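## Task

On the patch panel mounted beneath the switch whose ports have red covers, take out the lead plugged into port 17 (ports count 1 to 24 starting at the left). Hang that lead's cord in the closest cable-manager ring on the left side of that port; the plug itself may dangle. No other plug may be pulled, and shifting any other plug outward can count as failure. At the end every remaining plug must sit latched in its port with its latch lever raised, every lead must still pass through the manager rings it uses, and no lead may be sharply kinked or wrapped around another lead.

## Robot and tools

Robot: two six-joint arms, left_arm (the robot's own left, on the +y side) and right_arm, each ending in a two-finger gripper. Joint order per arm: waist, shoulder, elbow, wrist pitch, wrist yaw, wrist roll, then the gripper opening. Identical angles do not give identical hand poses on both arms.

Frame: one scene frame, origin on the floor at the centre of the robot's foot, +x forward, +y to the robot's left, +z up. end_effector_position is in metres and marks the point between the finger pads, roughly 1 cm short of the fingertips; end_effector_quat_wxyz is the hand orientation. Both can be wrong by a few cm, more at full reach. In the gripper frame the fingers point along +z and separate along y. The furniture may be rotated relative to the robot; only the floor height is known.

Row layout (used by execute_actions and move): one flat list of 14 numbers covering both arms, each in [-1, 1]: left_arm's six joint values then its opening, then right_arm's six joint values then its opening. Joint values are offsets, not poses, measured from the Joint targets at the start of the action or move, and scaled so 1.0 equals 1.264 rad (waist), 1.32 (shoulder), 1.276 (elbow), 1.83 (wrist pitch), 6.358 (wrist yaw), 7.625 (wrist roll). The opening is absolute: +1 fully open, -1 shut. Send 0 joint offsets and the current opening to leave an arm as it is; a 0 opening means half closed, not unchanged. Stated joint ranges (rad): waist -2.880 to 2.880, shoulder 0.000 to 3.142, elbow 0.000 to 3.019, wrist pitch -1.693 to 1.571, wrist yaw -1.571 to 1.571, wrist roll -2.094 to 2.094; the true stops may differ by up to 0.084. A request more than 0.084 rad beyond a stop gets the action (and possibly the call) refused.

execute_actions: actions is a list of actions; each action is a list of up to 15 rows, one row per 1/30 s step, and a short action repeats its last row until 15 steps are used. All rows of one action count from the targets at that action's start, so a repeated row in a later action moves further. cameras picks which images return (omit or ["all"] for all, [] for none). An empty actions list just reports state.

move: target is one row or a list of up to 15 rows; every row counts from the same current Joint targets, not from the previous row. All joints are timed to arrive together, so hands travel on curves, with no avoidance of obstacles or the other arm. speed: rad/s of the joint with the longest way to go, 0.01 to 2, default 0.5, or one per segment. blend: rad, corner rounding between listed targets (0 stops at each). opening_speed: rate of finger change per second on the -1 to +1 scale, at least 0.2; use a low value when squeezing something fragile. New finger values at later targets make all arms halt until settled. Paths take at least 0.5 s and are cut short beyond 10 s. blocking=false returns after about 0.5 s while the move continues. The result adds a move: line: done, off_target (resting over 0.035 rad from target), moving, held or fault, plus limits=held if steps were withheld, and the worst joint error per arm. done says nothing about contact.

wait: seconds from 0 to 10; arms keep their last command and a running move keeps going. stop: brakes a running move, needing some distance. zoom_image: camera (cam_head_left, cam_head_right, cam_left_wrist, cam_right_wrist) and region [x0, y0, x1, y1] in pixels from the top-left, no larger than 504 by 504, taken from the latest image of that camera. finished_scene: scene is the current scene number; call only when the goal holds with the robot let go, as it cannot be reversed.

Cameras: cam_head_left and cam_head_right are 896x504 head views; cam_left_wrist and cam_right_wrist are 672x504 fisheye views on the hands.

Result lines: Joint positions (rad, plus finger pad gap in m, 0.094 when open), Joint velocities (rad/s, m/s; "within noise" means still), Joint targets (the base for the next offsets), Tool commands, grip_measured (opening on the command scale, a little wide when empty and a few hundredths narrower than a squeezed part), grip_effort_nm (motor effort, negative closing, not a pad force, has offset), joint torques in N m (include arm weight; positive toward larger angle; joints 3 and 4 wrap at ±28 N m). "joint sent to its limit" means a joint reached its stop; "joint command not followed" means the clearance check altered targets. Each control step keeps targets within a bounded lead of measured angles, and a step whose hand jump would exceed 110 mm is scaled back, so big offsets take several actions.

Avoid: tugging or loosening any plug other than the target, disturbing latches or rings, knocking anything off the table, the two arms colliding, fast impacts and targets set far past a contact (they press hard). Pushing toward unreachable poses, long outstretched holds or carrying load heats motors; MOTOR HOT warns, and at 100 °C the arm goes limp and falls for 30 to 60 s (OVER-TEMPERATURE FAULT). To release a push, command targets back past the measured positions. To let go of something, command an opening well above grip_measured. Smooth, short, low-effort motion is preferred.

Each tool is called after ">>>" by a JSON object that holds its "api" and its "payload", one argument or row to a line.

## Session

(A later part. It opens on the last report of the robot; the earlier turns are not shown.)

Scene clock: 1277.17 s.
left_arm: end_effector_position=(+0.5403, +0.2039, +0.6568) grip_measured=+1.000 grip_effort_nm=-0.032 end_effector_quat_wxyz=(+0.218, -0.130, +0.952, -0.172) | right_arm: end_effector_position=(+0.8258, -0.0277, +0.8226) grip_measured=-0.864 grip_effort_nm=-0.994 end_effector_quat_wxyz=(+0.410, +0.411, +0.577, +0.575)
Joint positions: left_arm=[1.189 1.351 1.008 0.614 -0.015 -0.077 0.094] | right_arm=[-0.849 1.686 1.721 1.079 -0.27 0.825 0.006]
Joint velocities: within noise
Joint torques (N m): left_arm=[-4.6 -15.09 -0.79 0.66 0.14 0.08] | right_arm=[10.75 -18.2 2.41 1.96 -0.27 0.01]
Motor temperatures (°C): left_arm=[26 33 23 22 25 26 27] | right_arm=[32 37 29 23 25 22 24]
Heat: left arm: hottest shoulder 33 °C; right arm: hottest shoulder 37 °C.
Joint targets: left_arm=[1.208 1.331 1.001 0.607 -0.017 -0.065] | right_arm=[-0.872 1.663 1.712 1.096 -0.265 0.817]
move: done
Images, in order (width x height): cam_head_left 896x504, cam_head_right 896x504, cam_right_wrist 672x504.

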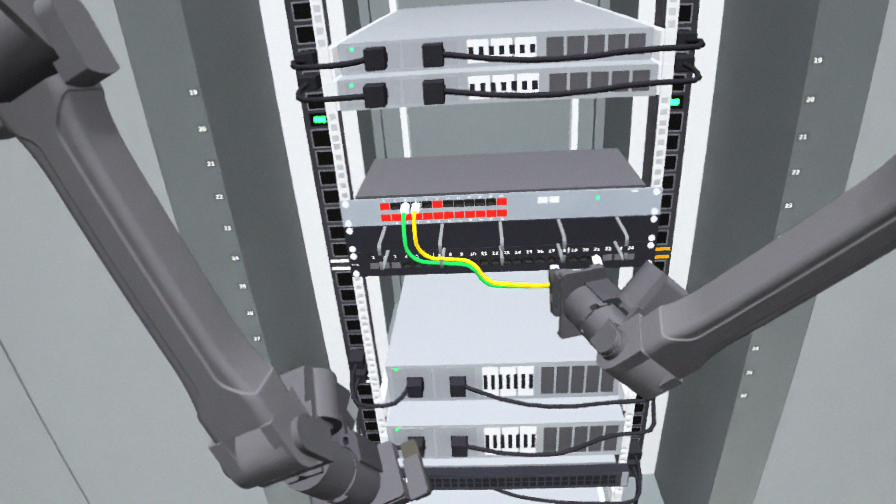

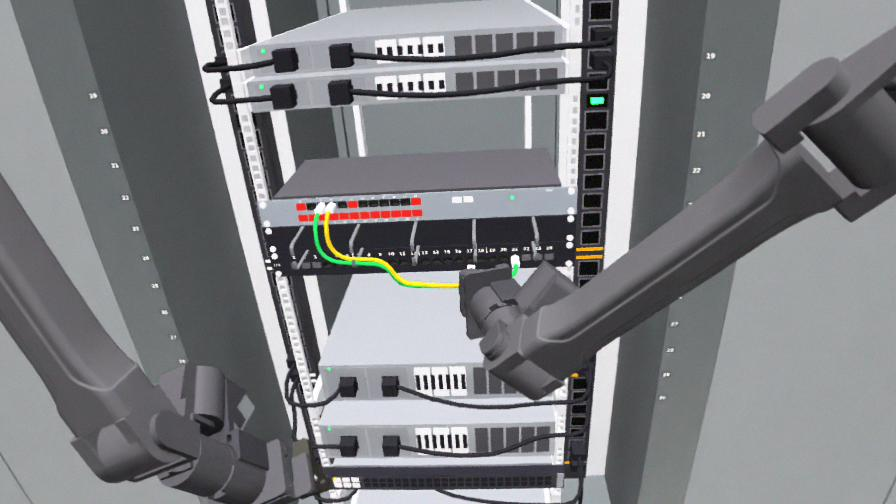

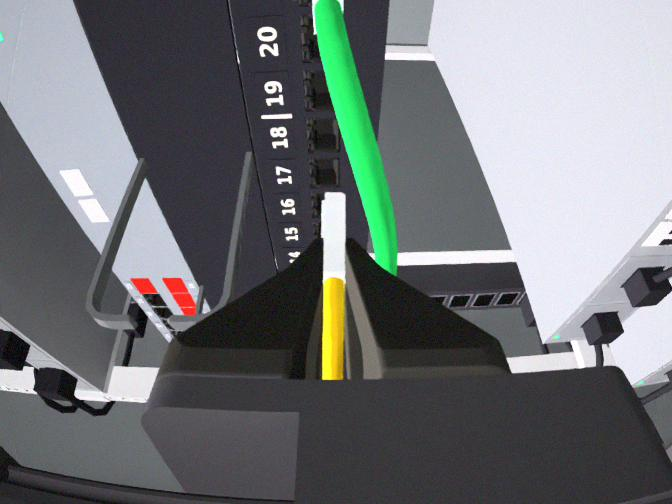

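>>> {"api": "move", "payload": {
  "target": [0,0,0,0,0,0,1,0,-0.028,-0.188,0.1137,0,0,-0.9],
  "speed": 0.2,
  "cameras": ["cam_right_wrist","cam_head_left","cam_head_right"]
}}

>>> {"api": "zoom_image", "payload": {
  "camera": "cam_head_left",
  "region": [400, 200, 640, 320]
}}

Scene clock: 1355.77 s.
left_arm: end_effector_position=(+0.5403, +0.2039, +0.6568) grip_measured=+1.000 grip_effort_nm=-0.037 end_effector_quat_wxyz=(+0.218, -0.130, +0.952, -0.172) | right_arm: end_effector_position=(+0.7499, -0.0285, +0.8238) grip_measured=-0.864 grip_effort_nm=-0.999 end_effector_quat_wxyz=(+0.411, +0.411, +0.577, +0.573)
Joint positions: left_arm=[1.189 1.351 1.008 0.614 -0.015 -0.077 0.094] | right_arm=[-0.851 1.651 1.482 1.285 -0.269 0.825 0.006]
Joint velocities: within noise
Joint torques (N m): left_arm=[-4.78 -14.97 -0.8 0.69 0.14 0.07] | right_arm=[10.46 -16.09 0.9 2.15 -0.32 0]
Motor temperatures (°C): left_arm=[26 33 23 22 25 26 27] | right_arm=[32 37 26 23 25 22 26]
Heat: left arm: hottest shoulder 33 °C; right arm: hottest shoulder 37 °C.
Joint targets: left_arm=[1.208 1.331 1.001 0.607 -0.017 -0.065] | right_arm=[-0.873 1.626 1.472 1.304 -0.265 0.817]
move: done
Images, in order (width x height): cam_head_left 896x504, cam_head_right 896x504, cam_right_wrist 672x504.

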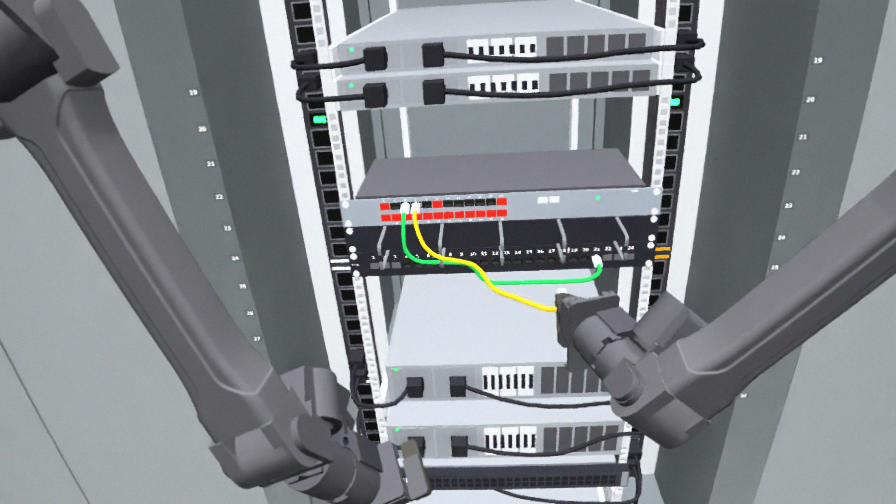

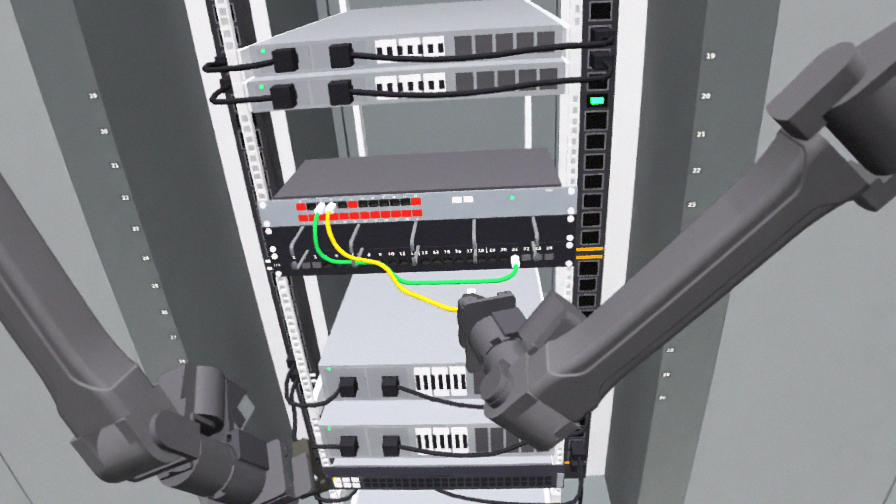

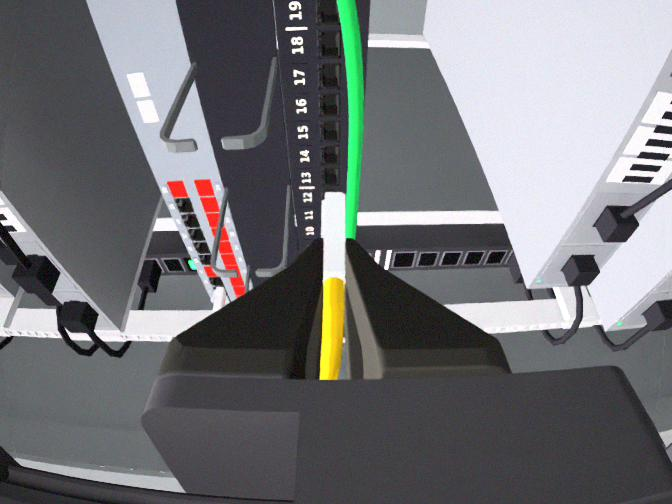

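Scaled by 2.100 from the camera's 896x504 image, which has a finer 1280x720 frame.

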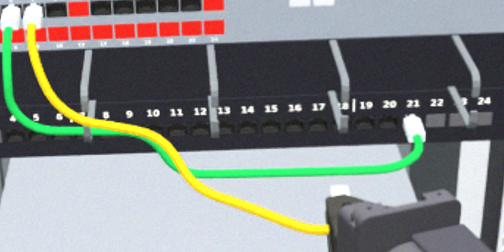

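>>> {"api": "move", "payload": {
  "target": [0,0,0,0,0,0,1,0.0699,-0.0988,-0.0799,-0.0377,0.0028,-0.0059,-0.9],
  "speed": 0.15,
  "cameras": ["cam_right_wrist","cam_head_left","cam_head_right"]
}}

>>> {"api": "zoom_image", "payload": {
  "camera": "cam_head_left",
  "region": [400, 180, 640, 300]
}}

>>> {"api": "zoom_image", "payload": {
  "camera": "cam_head_right",
  "region": [300, 180, 540, 300]
}}

Scene clock: 1376.83 s.
left_arm: end_effector_position=(+0.5403, +0.2039, +0.6568) grip_measured=+1.000 grip_effort_nm=-0.032 end_effector_quat_wxyz=(+0.218, -0.130, +0.952, -0.172) | right_arm: end_effector_position=(+0.7591, -0.0432, +0.8791) grip_measured=-0.864 grip_effort_nm=-0.994 end_effector_quat_wxyz=(+0.409, +0.412, +0.575, +0.577)
Joint positions: left_arm=[1.189 1.351 1.008 0.614 -0.015 -0.077 0.094] | right_arm=[-0.801 1.518 1.379 1.244 -0.251 0.787 0.006]
Joint velocities: within noise
Joint torques (N m): left_arm=[-4.66 -15.03 -0.81 0.7 0.15 0.07] | right_arm=[12.51 -15.5 1.18 0.9 -0.33 -0.04]
Motor temperatures (°C): left_arm=[26 33 23 22 25 26 27] | right_arm=[31 38 25 23 25 22 26]
Heat: left arm: hottest shoulder 33 °C; right arm: hottest shoulder 38 °C.
Joint targets: left_arm=[1.208 1.331 1.001 0.607 -0.017 -0.065] | right_arm=[-0.784 1.496 1.371 1.235 -0.247 0.772]
move: done
Images, in order (width x height): cam_head_left 896x504, cam_head_right 896x504, cam_right_wrist 672x504.

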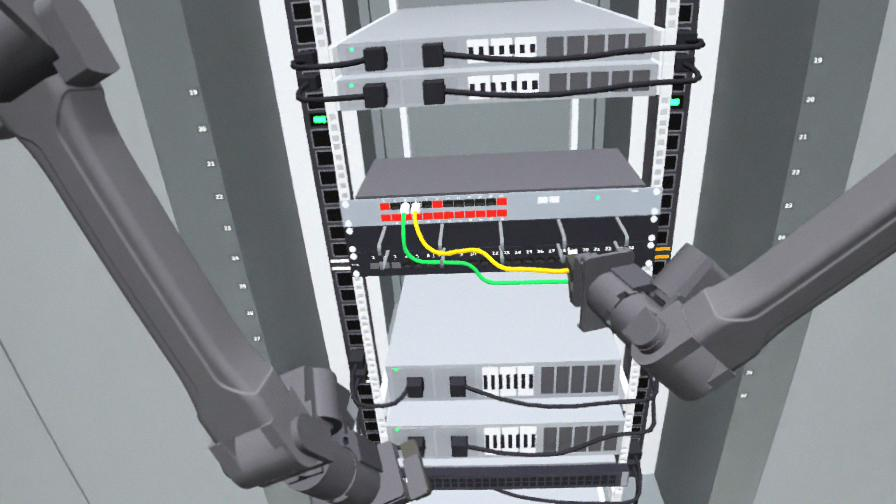

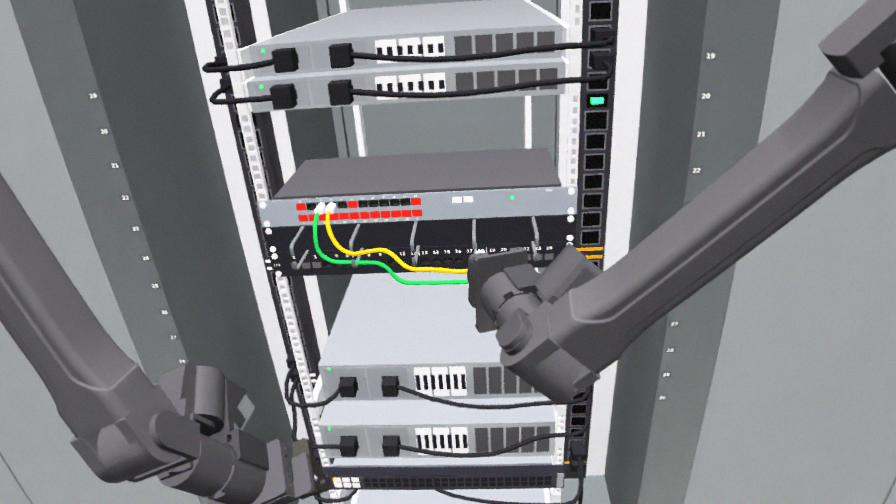

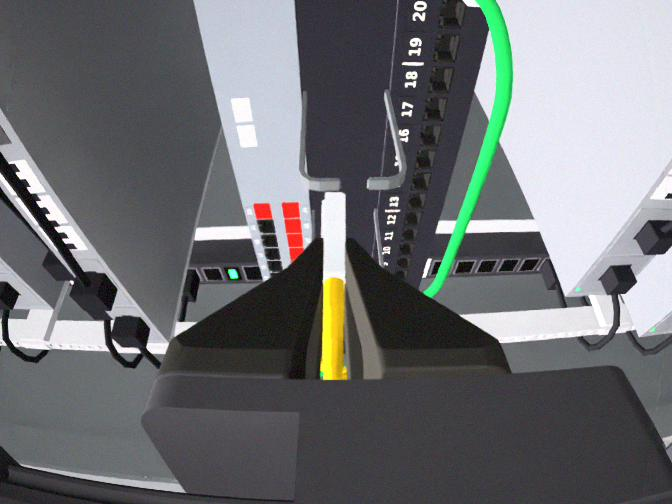

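Scaled by 2.100 from the camera's 896x504 image, which has a finer 1280x720 frame.

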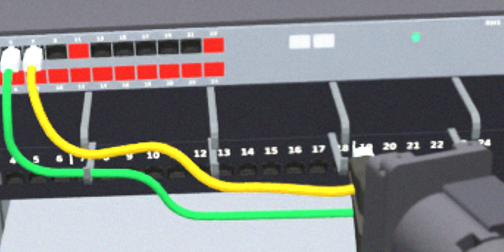

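Scaled by 2.100 from the camera's 896x504 image, which has a finer 1280x720 frame.

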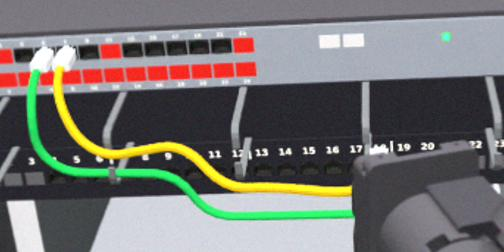

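>>> {"api": "zoom_image", "payload": {
  "camera": "cam_head_left",
  "region": [400, 200, 500, 280]
}}

>>> {"api": "zoom_image", "payload": {
  "camera": "cam_head_right",
  "region": [310, 200, 430, 290]
}}

Scaled by 5.040 from the camera's 896x504 image, which has a finer 1280x720 frame.

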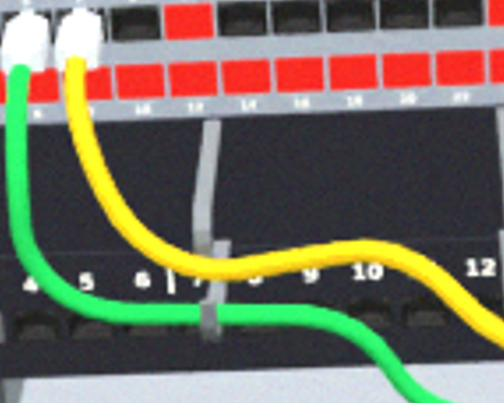

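Scaled by 4.200 from the camera's 896x504 image, which has a finer 1280x720 frame.

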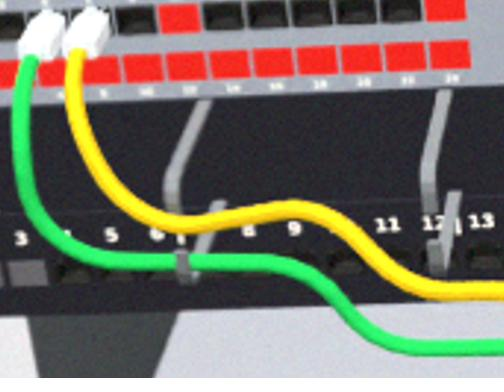

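>>> {"api": "move", "payload": {
  "target": [-0.36,0.206,0.199,0.469,0.0371,-0.0942,-0.58,0,0,0,0,0,0,-0.9],
  "speed": 0.5
}}

>>> {"api": "zoom_image", "payload": {
  "camera": "cam_left_wrist",
  "region": [200, 50, 500, 350]
}}

Scene clock: 1430.67 s.
left_arm: end_effector_position=(+0.6911, +0.0219, +0.8784) grip_measured=-0.578 grip_effort_nm=-0.115 end_effector_quat_wxyz=(+0.416, -0.423, +0.565, -0.573) | right_arm: end_effector_position=(+0.7591, -0.0432, +0.8791) grip_measured=-0.864 grip_effort_nm=-0.999 end_effector_quat_wxyz=(+0.409, +0.411, +0.575, +0.577)
Joint positions: left_arm=[0.766 1.573 1.245 1.452 0.215 -0.769 0.02] | right_arm=[-0.801 1.518 1.379 1.244 -0.251 0.786 0.006]
Joint velocities: within noise
Joint torques (N m): left_arm=[-13.92 -9.41 1.46 1.84 0.61 -0.11] | right_arm=[12.45 -15.68 1.22 0.9 -0.32 -0.05]
Motor temperatures (°C): left_arm=[26 34 23 22 25 26 27] | right_arm=[32 37 25 23 25 22 26]
Heat: left arm: hottest shoulder 34 °C; right arm: hottest shoulder 37 °C.
Joint targets: left_arm=[0.753 1.603 1.255 1.465 0.218 -0.784] | right_arm=[-0.784 1.496 1.371 1.235 -0.247 0.772]
move: done

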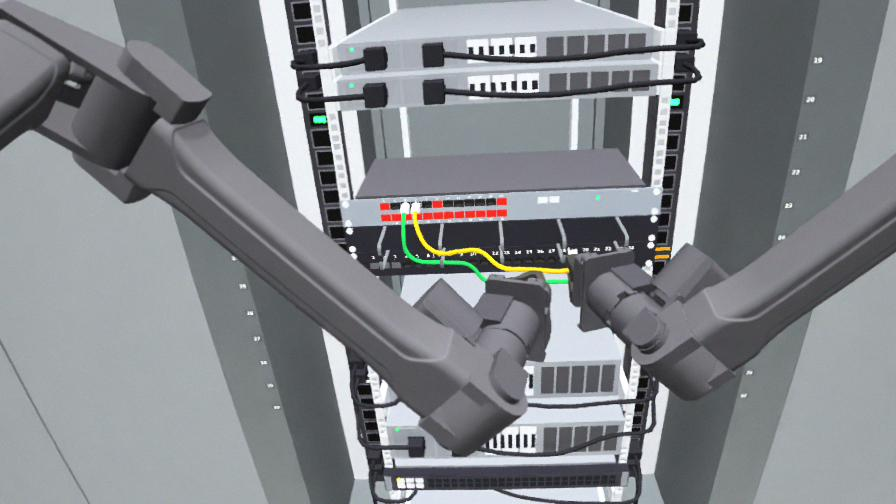

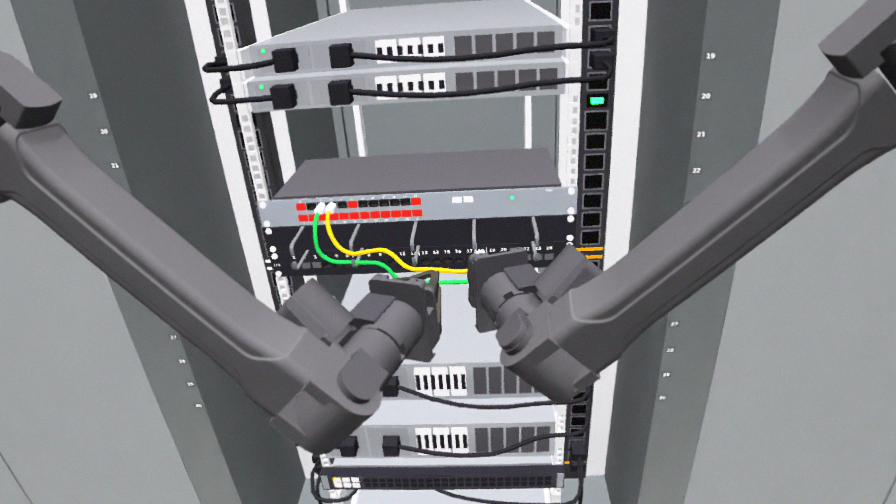

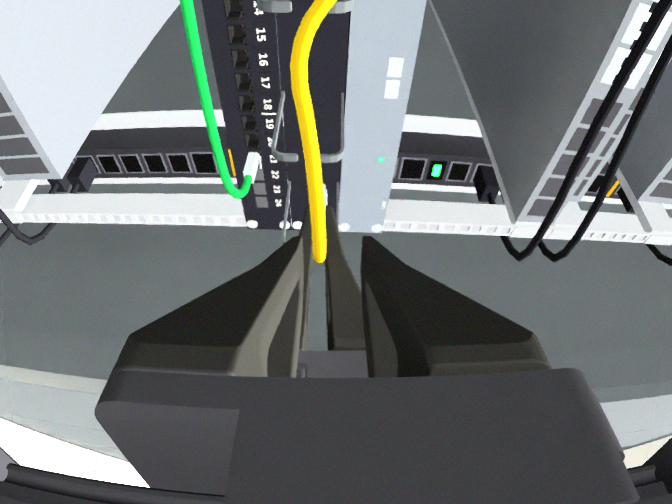

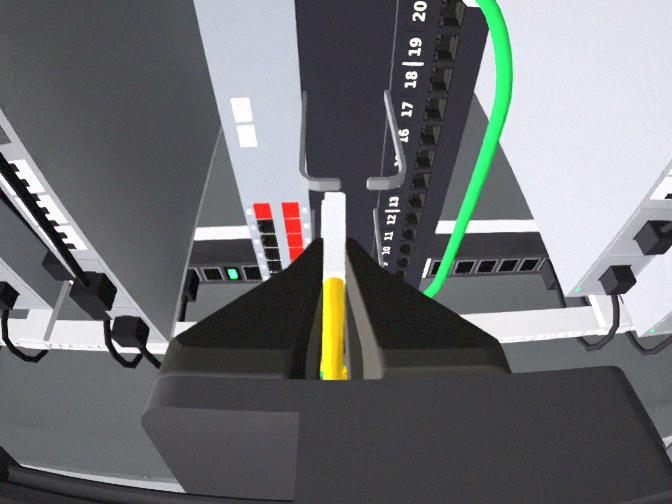

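Scaled by 1.680 from the camera's 672x504 image, which has a finer 960x720 frame.

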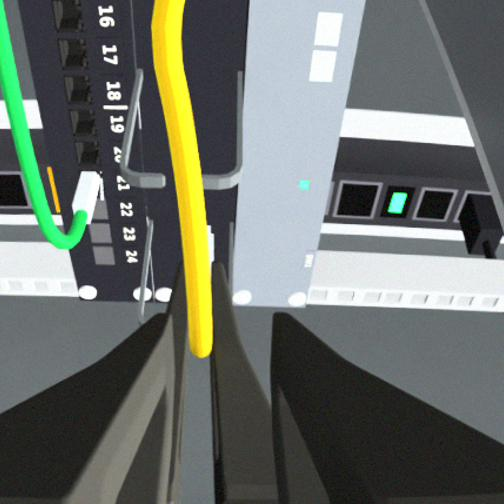

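>>> {"api": "move", "payload": {
  "target": [0.0214,0.0089,0.1238,-0.0918,-0.0003,0,-0.58,0,0,0,0,0,0,-0.9],
  "speed": 0.12
}}

>>> {"api": "zoom_image", "payload": {
  "camera": "cam_left_wrist",
  "region": [200, 50, 500, 350]
}}

>>> {"api": "zoom_image", "payload": {
  "camera": "cam_head_left",
  "region": [420, 200, 640, 320]
}}

Scene clock: 1471.47 s.
left_arm: end_effector_position=(+0.7472, +0.0193, +0.8755) grip_measured=-0.578 grip_effort_nm=-0.115 end_effector_quat_wxyz=(+0.416, -0.423, +0.565, -0.573) | right_arm: end_effector_position=(+0.7591, -0.0432, +0.8791) grip_measured=-0.864 grip_effort_nm=-0.994 end_effector_quat_wxyz=(+0.409, +0.411, +0.575, +0.577)
Joint positions: left_arm=[0.766 1.581 1.4 1.307 0.215 -0.771 0.02] | right_arm=[-0.801 1.518 1.379 1.244 -0.251 0.786 0.006]
Joint velocities: within noise
Joint torques (N m): left_arm=[-11.81 -10.17 2.7 0.91 0.54 -0.09] | right_arm=[12.63 -15.5 1.07 0.96 -0.32 -0.04]
Motor temperatures (°C): left_arm=[28 33 23 22 26 26 27] | right_arm=[32 37 25 23 25 22 27]
Heat: left arm: hottest shoulder 33 °C; right arm: hottest shoulder 37 °C.
Joint targets: left_arm=[0.780 1.615 1.413 1.297 0.216 -0.784] | right_arm=[-0.784 1.496 1.371 1.235 -0.247 0.772]
move: done

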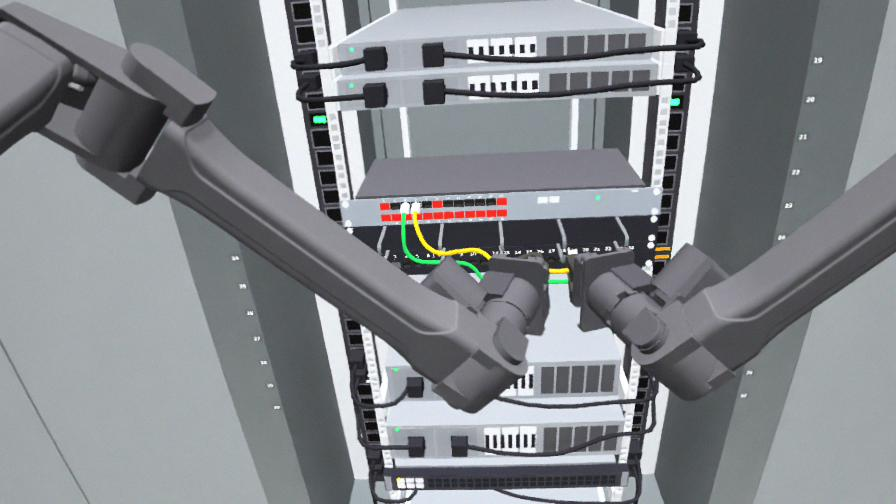

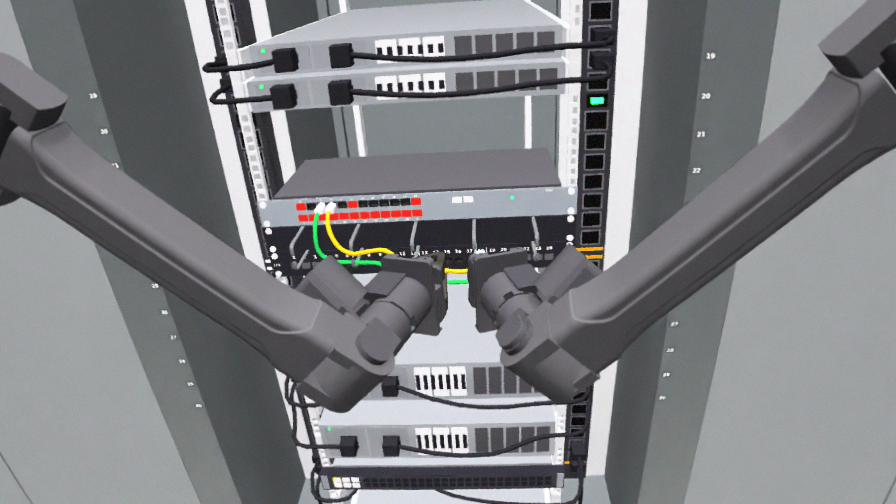

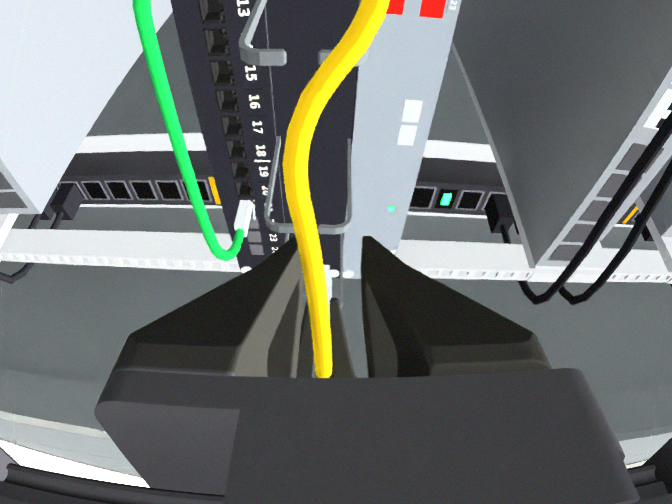

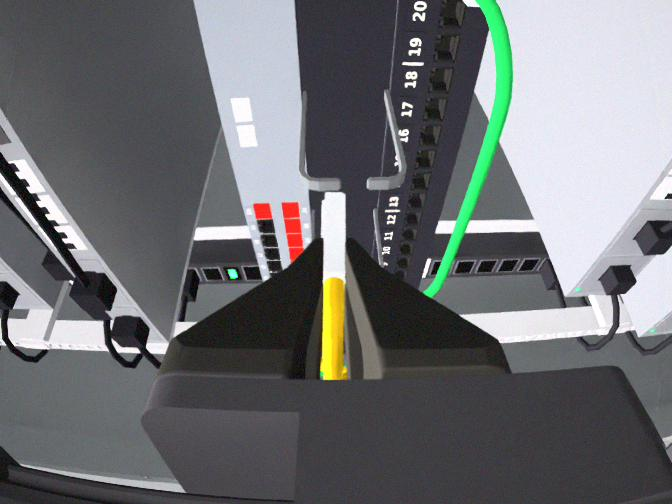

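Scaled by 1.680 from the camera's 672x504 image, which has a finer 960x720 frame.

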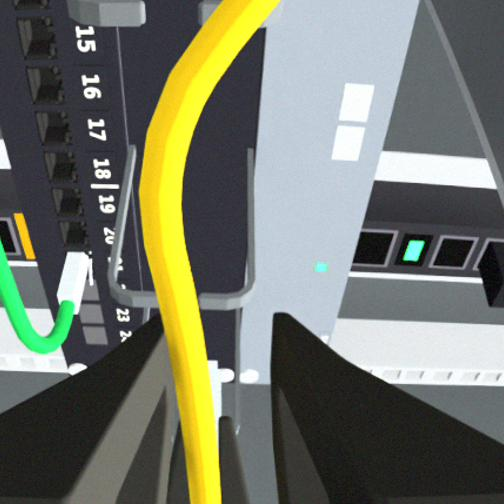

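Scaled by 2.291 from the camera's 896x504 image, which has a finer 1280x720 frame.

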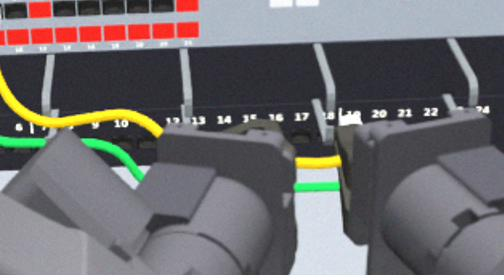

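>>> {"api": "move", "payload": {
  "target": [0,0,0,0,0,0,-0.9,0,0,0,0,0,0,-0.9],
  "opening_speed": 0.3,
  "cameras": ["cam_left_wrist"]
}}

>>> {"api": "zoom_image", "payload": {
  "camera": "cam_left_wrist",
  "region": [200, 50, 500, 350]
}}

Scene clock: 1487.63 s.
left_arm: end_effector_position=(+0.7470, +0.0188, +0.8751) grip_measured=-0.895 grip_effort_nm=-0.608 end_effector_quat_wxyz=(+0.416, -0.423, +0.565, -0.573) | right_arm: end_effector_position=(+0.7591, -0.0432, +0.8790) grip_measured=-0.864 grip_effort_nm=-0.994 end_effector_quat_wxyz=(+0.409, +0.411, +0.575, +0.577)
Joint positions: left_arm=[0.766 1.581 1.4 1.305 0.215 -0.772 0.005] | right_arm=[-0.801 1.518 1.379 1.244 -0.251 0.786 0.006]
Joint velocities: left_arm=[0.005 -0.005 0.002 -0.002 0.007 -0.007 0.007] | right_arm=[within noise]
Joint torques (N m): left_arm=[-11.93 -10.17 2.63 1.01 0.53 -0.09] | right_arm=[12.81 -15.91 1.24 0.96 -0.34 -0.06]
Motor temperatures (°C): left_arm=[28 33 24 22 26 26 27] | right_arm=[32 37 25 23 25 22 27]
Heat: left arm: hottest shoulder 33 °C; right arm: hottest shoulder 37 °C.
Joint targets: left_arm=[0.780 1.615 1.413 1.297 0.216 -0.784] | right_arm=[-0.784 1.496 1.371 1.235 -0.247 0.772]
move: done
Images, in order (width x height): cam_left_wrist 672x504.

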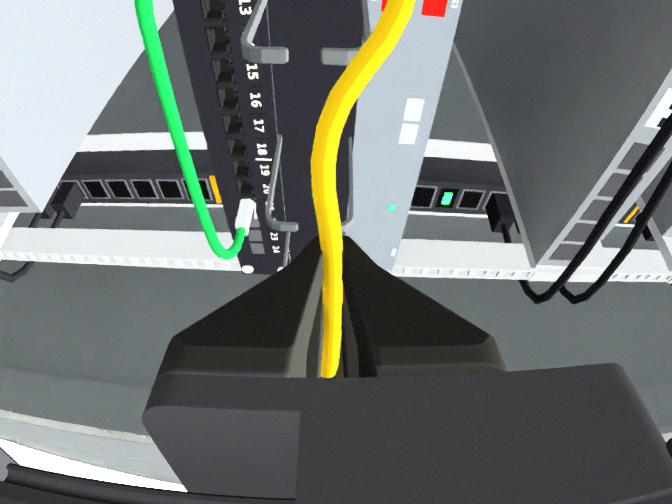

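Scaled by 1.680 from the camera's 672x504 image, which has a finer 960x720 frame.

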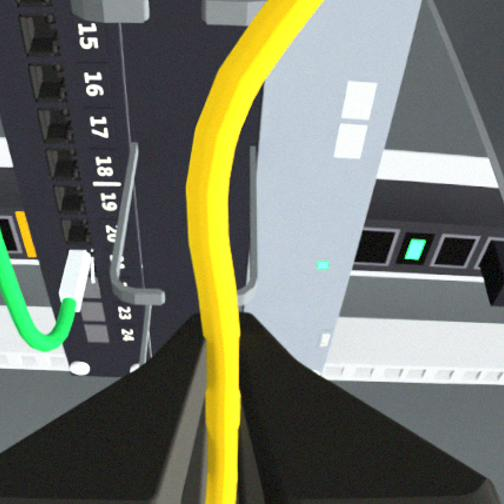

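>>> {"api": "move", "payload": {
  "target": [0,0,0,0,0,0,-0.9,-0.076,0.1326,0.1066,0.035,-0.0033,0.0089,-0.9],
  "speed": 0.2
}}

>>> {"api": "zoom_image", "payload": {
  "camera": "cam_head_left",
  "region": [420, 200, 640, 320]
}}

Scene clock: 1506.03 s.
left_arm: end_effector_position=(+0.7435, +0.0201, +0.8607) grip_measured=-0.899 grip_effort_nm=-0.901 end_effector_quat_wxyz=(+0.412, -0.427, +0.575, -0.563) | right_arm: end_effector_position=(+0.7634, -0.0350, +0.8444) grip_measured=-0.864 grip_effort_nm=-0.994 end_effector_quat_wxyz=(+0.422, +0.411, +0.557, +0.585)
Joint positions: left_arm=[0.781 1.593 1.403 1.297 0.199 -0.772 0.005] | right_arm=[-0.839 1.631 1.493 1.3 -0.279 0.84 0.006]
Joint velocities: within noise
Joint torques (N m): left_arm=[-13.04 -11.16 2.37 1.33 1.16 -0.08] | right_arm=[8.82 -10.81 3.04 1.33 -0.06 0.09]
Motor temperatures (°C): left_arm=[28 33 24 22 26 26 27] | right_arm=[32 37 25 23 25 22 27]
Heat: left arm: hottest shoulder 33 °C; right arm: hottest shoulder 37 °C.
Joint targets: left_arm=[0.780 1.615 1.413 1.297 0.216 -0.784] | right_arm=[-0.880 1.671 1.506 1.299 -0.268 0.840]
move: off_target (right_arm); right_arm: the waist is farthest, 0.041 rad from its target

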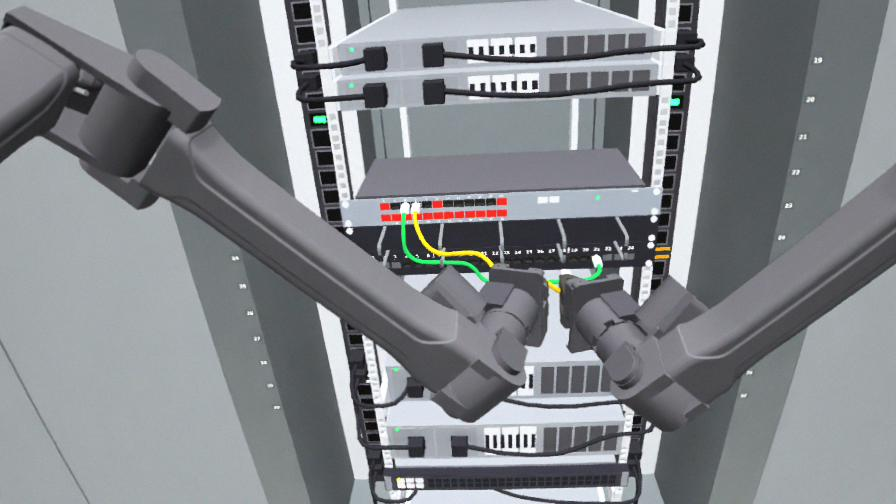

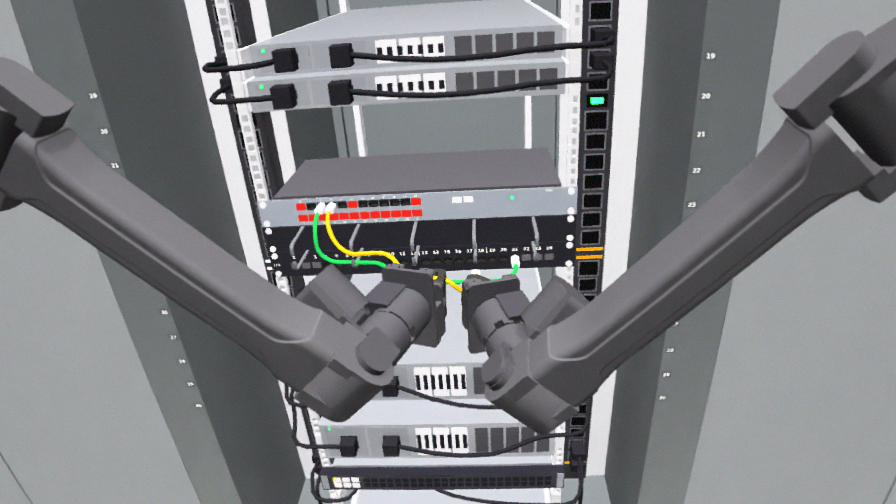

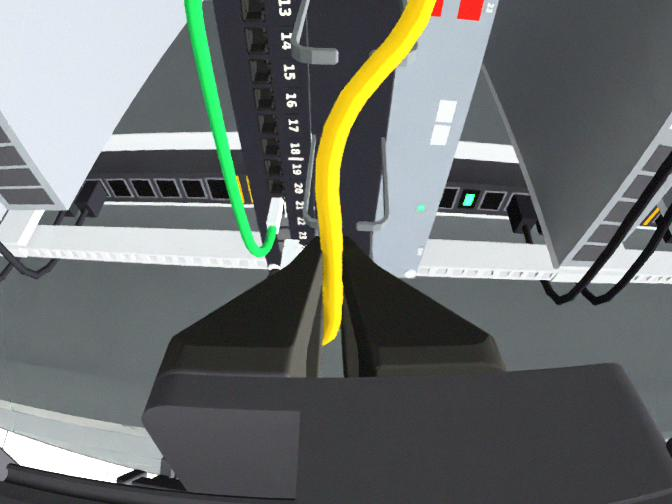

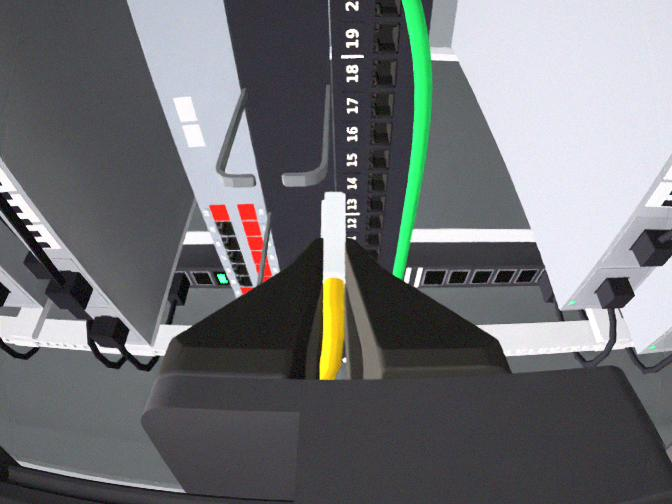

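Scaled by 2.291 from the camera's 896x504 image, which has a finer 1280x720 frame.

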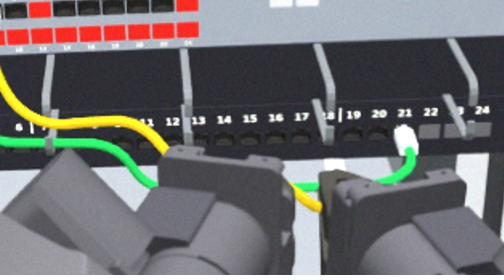

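>>> {"api": "move", "payload": {
  "target": [0,0,0,0,0,0,-0.9,0.045,-0.075,-0.045,-0.015,0.002,-0.005,-0.9],
  "speed": 0.2,
  "cameras": ["cam_head_left"]
}}

>>> {"api": "zoom_image", "payload": {
  "camera": "cam_head_left",
  "region": [420, 200, 640, 320]
}}

Scene clock: 1525.33 s.
left_arm: end_effector_position=(+0.7439, +0.0193, +0.8617) grip_measured=-0.895 grip_effort_nm=-0.628 end_effector_quat_wxyz=(+0.412, -0.425, +0.574, -0.565) | right_arm: end_effector_position=(+0.7636, -0.0402, +0.8555) grip_measured=-0.864 grip_effort_nm=-0.999 end_effector_quat_wxyz=(+0.421, +0.412, +0.563, +0.580)
Joint positions: left_arm=[0.781 1.594 1.405 1.297 0.207 -0.772 0.005] | right_arm=[-0.829 1.592 1.455 1.284 -0.266 0.822 0.006]
Joint velocities: left_arm=[-0.015 -0.005 -0.002 0.002 0.022 0.007 0.007] | right_arm=[within noise]
Joint torques (N m): left_arm=[-13.16 -11.11 2.21 1.37 0.86 -0.08] | right_arm=[12.22 -15.74 1.43 0.87 -0.05 -0.13]
Motor temperatures (°C): left_arm=[28 32 24 22 28 26 28] | right_arm=[32 37 25 23 25 22 27]
Heat: left arm: hottest shoulder 32 °C; right arm: hottest shoulder 37 °C.
Joint targets: left_arm=[0.780 1.615 1.412 1.297 0.217 -0.784] | right_arm=[-0.823 1.572 1.449 1.272 -0.256 0.802]
move: done
Images, in order (width x height): cam_head_left 896x504.

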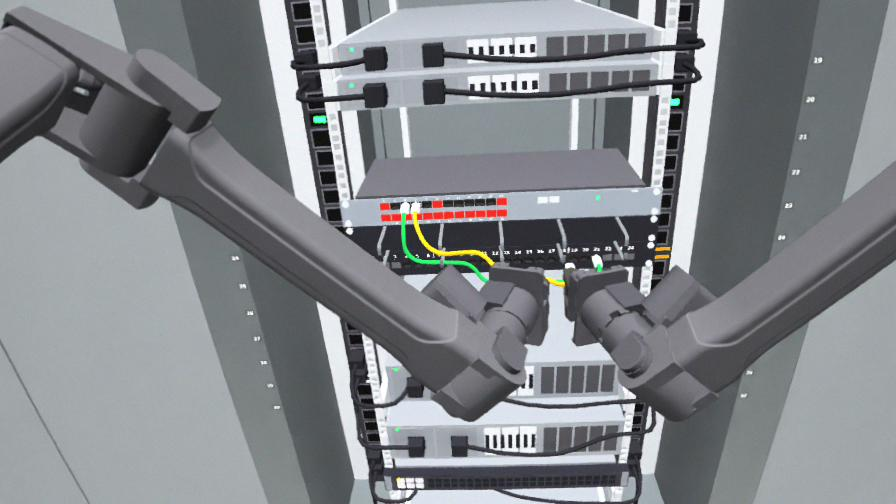

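Scaled by 2.291 from the camera's 896x504 image, which has a finer 1280x720 frame.

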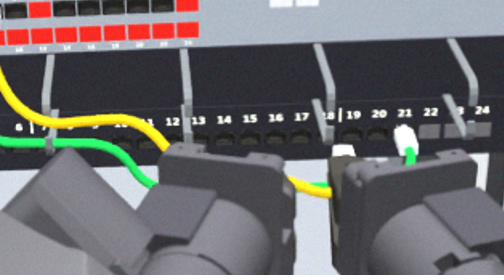

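>>> {"api": "move", "payload": {
  "target": [0,0,0,0,0,0,-0.9,0,0,0,0,0,0,-0.5],
  "opening_speed": 0.3,
  "cameras": ["cam_right_wrist"]
}}

>>> {"api": "move", "payload": {
  "target": [0,0,0,0,0,0,-0.9,0,-0.015,-0.156,0.107,0,0,-0.5],
  "speed": 0.2
}}

>>> {"api": "zoom_image", "payload": {
  "camera": "cam_head_left",
  "region": [420, 200, 640, 320]
}}

Scene clock: 1546.07 s.
left_arm: end_effector_position=(+0.7438, +0.0189, +0.8622) grip_measured=-0.895 grip_effort_nm=-0.789 end_effector_quat_wxyz=(+0.412, -0.423, +0.574, -0.567) | right_arm: end_effector_position=(+0.7638, -0.0407, +0.8542) grip_measured=-0.502 grip_effort_nm=0.105 end_effector_quat_wxyz=(+0.422, +0.413, +0.565, +0.576)
Joint positions: left_arm=[0.781 1.594 1.405 1.297 0.211 -0.772 0.005] | right_arm=[-0.829 1.592 1.455 1.282 -0.258 0.816 0.023]
Joint velocities: within noise
Joint torques (N m): left_arm=[-13.16 -11.28 2.19 1.4 0.71 -0.07] | right_arm=[12.16 -16.03 1.32 0.96 -0.35 -0.07]
Motor temperatures (°C): left_arm=[28 31 24 22 28 26 28] | right_arm=[32 37 25 23 25 22 27]
Heat: left arm: hottest shoulder 31 °C; right arm: hottest shoulder 37 °C.
Joint targets: left_arm=[0.780 1.615 1.412 1.297 0.217 -0.784] | right_arm=[-0.823 1.572 1.449 1.272 -0.255 0.802]
move: done
Images, in order (width x height): cam_right_wrist 672x504.

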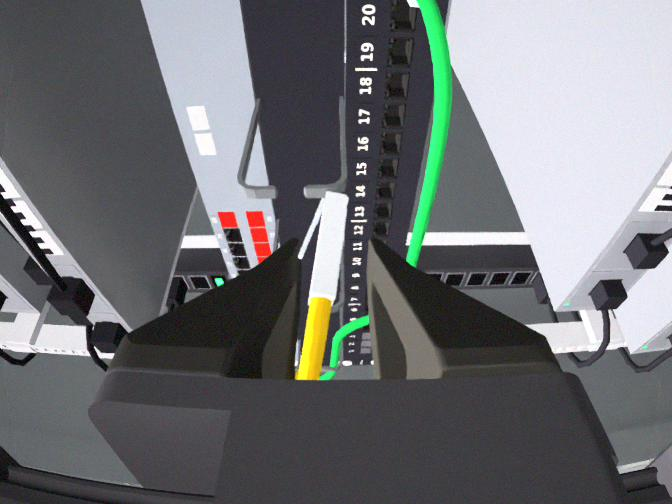

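Scene clock: 1547.77 s.
left_arm: end_effector_position=(+0.7438, +0.0189, +0.8622) grip_measured=-0.895 grip_effort_nm=-0.789 end_effector_quat_wxyz=(+0.412, -0.423, +0.574, -0.567) | right_arm: end_effector_position=(+0.6946, -0.0424, +0.8579) grip_measured=-0.501 grip_effort_nm=0.105 end_effector_quat_wxyz=(+0.417, +0.414, +0.568, +0.576)
Joint positions: left_arm=[0.781 1.594 1.405 1.297 0.211 -0.772 0.005] | right_arm=[-0.829 1.574 1.258 1.45 -0.258 0.816 0.023]
Joint velocities: within noise
Joint torques (N m): left_arm=[-13.27 -11.22 2.21 1.36 0.7 -0.07] | right_arm=[11.52 -14.51 0.05 2.14 -0.35 -0.07]
Motor temperatures (°C): left_arm=[28 31 24 22 28 26 28] | right_arm=[32 37 25 23 25 22 27]
Heat: left arm: hottest shoulder 31 °C; right arm: hottest shoulder 37 °C.
Joint targets: left_arm=[0.780 1.615 1.412 1.297 0.216 -0.784] | right_arm=[-0.823 1.552 1.250 1.468 -0.255 0.802]
move: done

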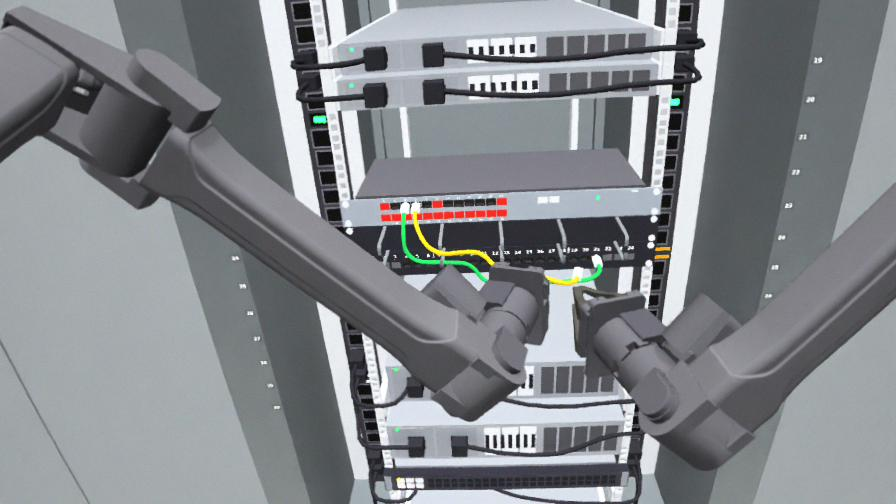

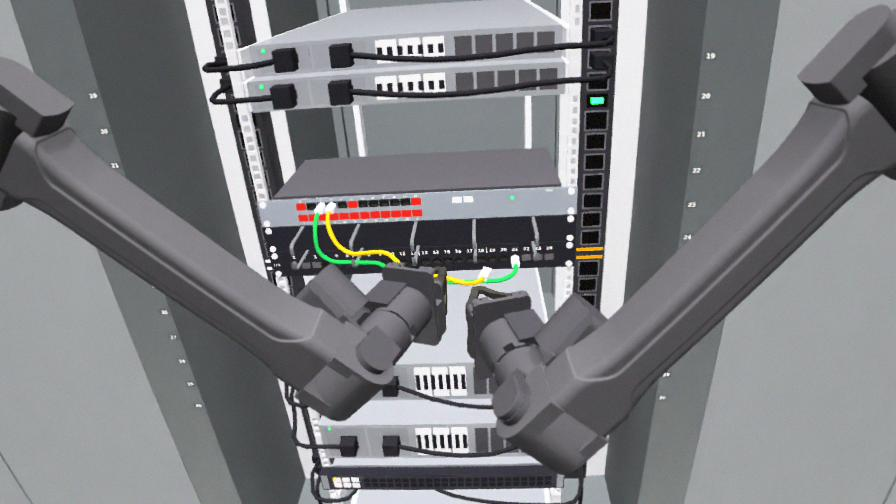

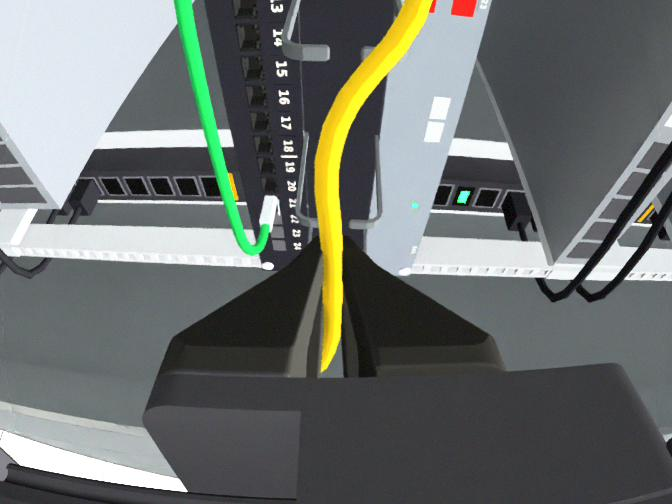

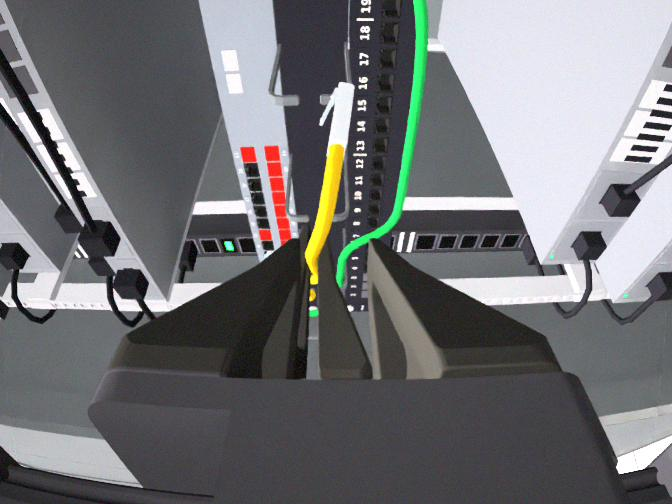

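Scaled by 2.291 from the camera's 896x504 image, which has a finer 1280x720 frame.

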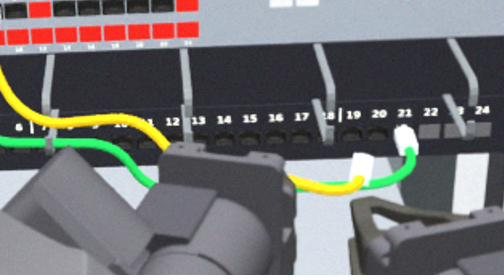

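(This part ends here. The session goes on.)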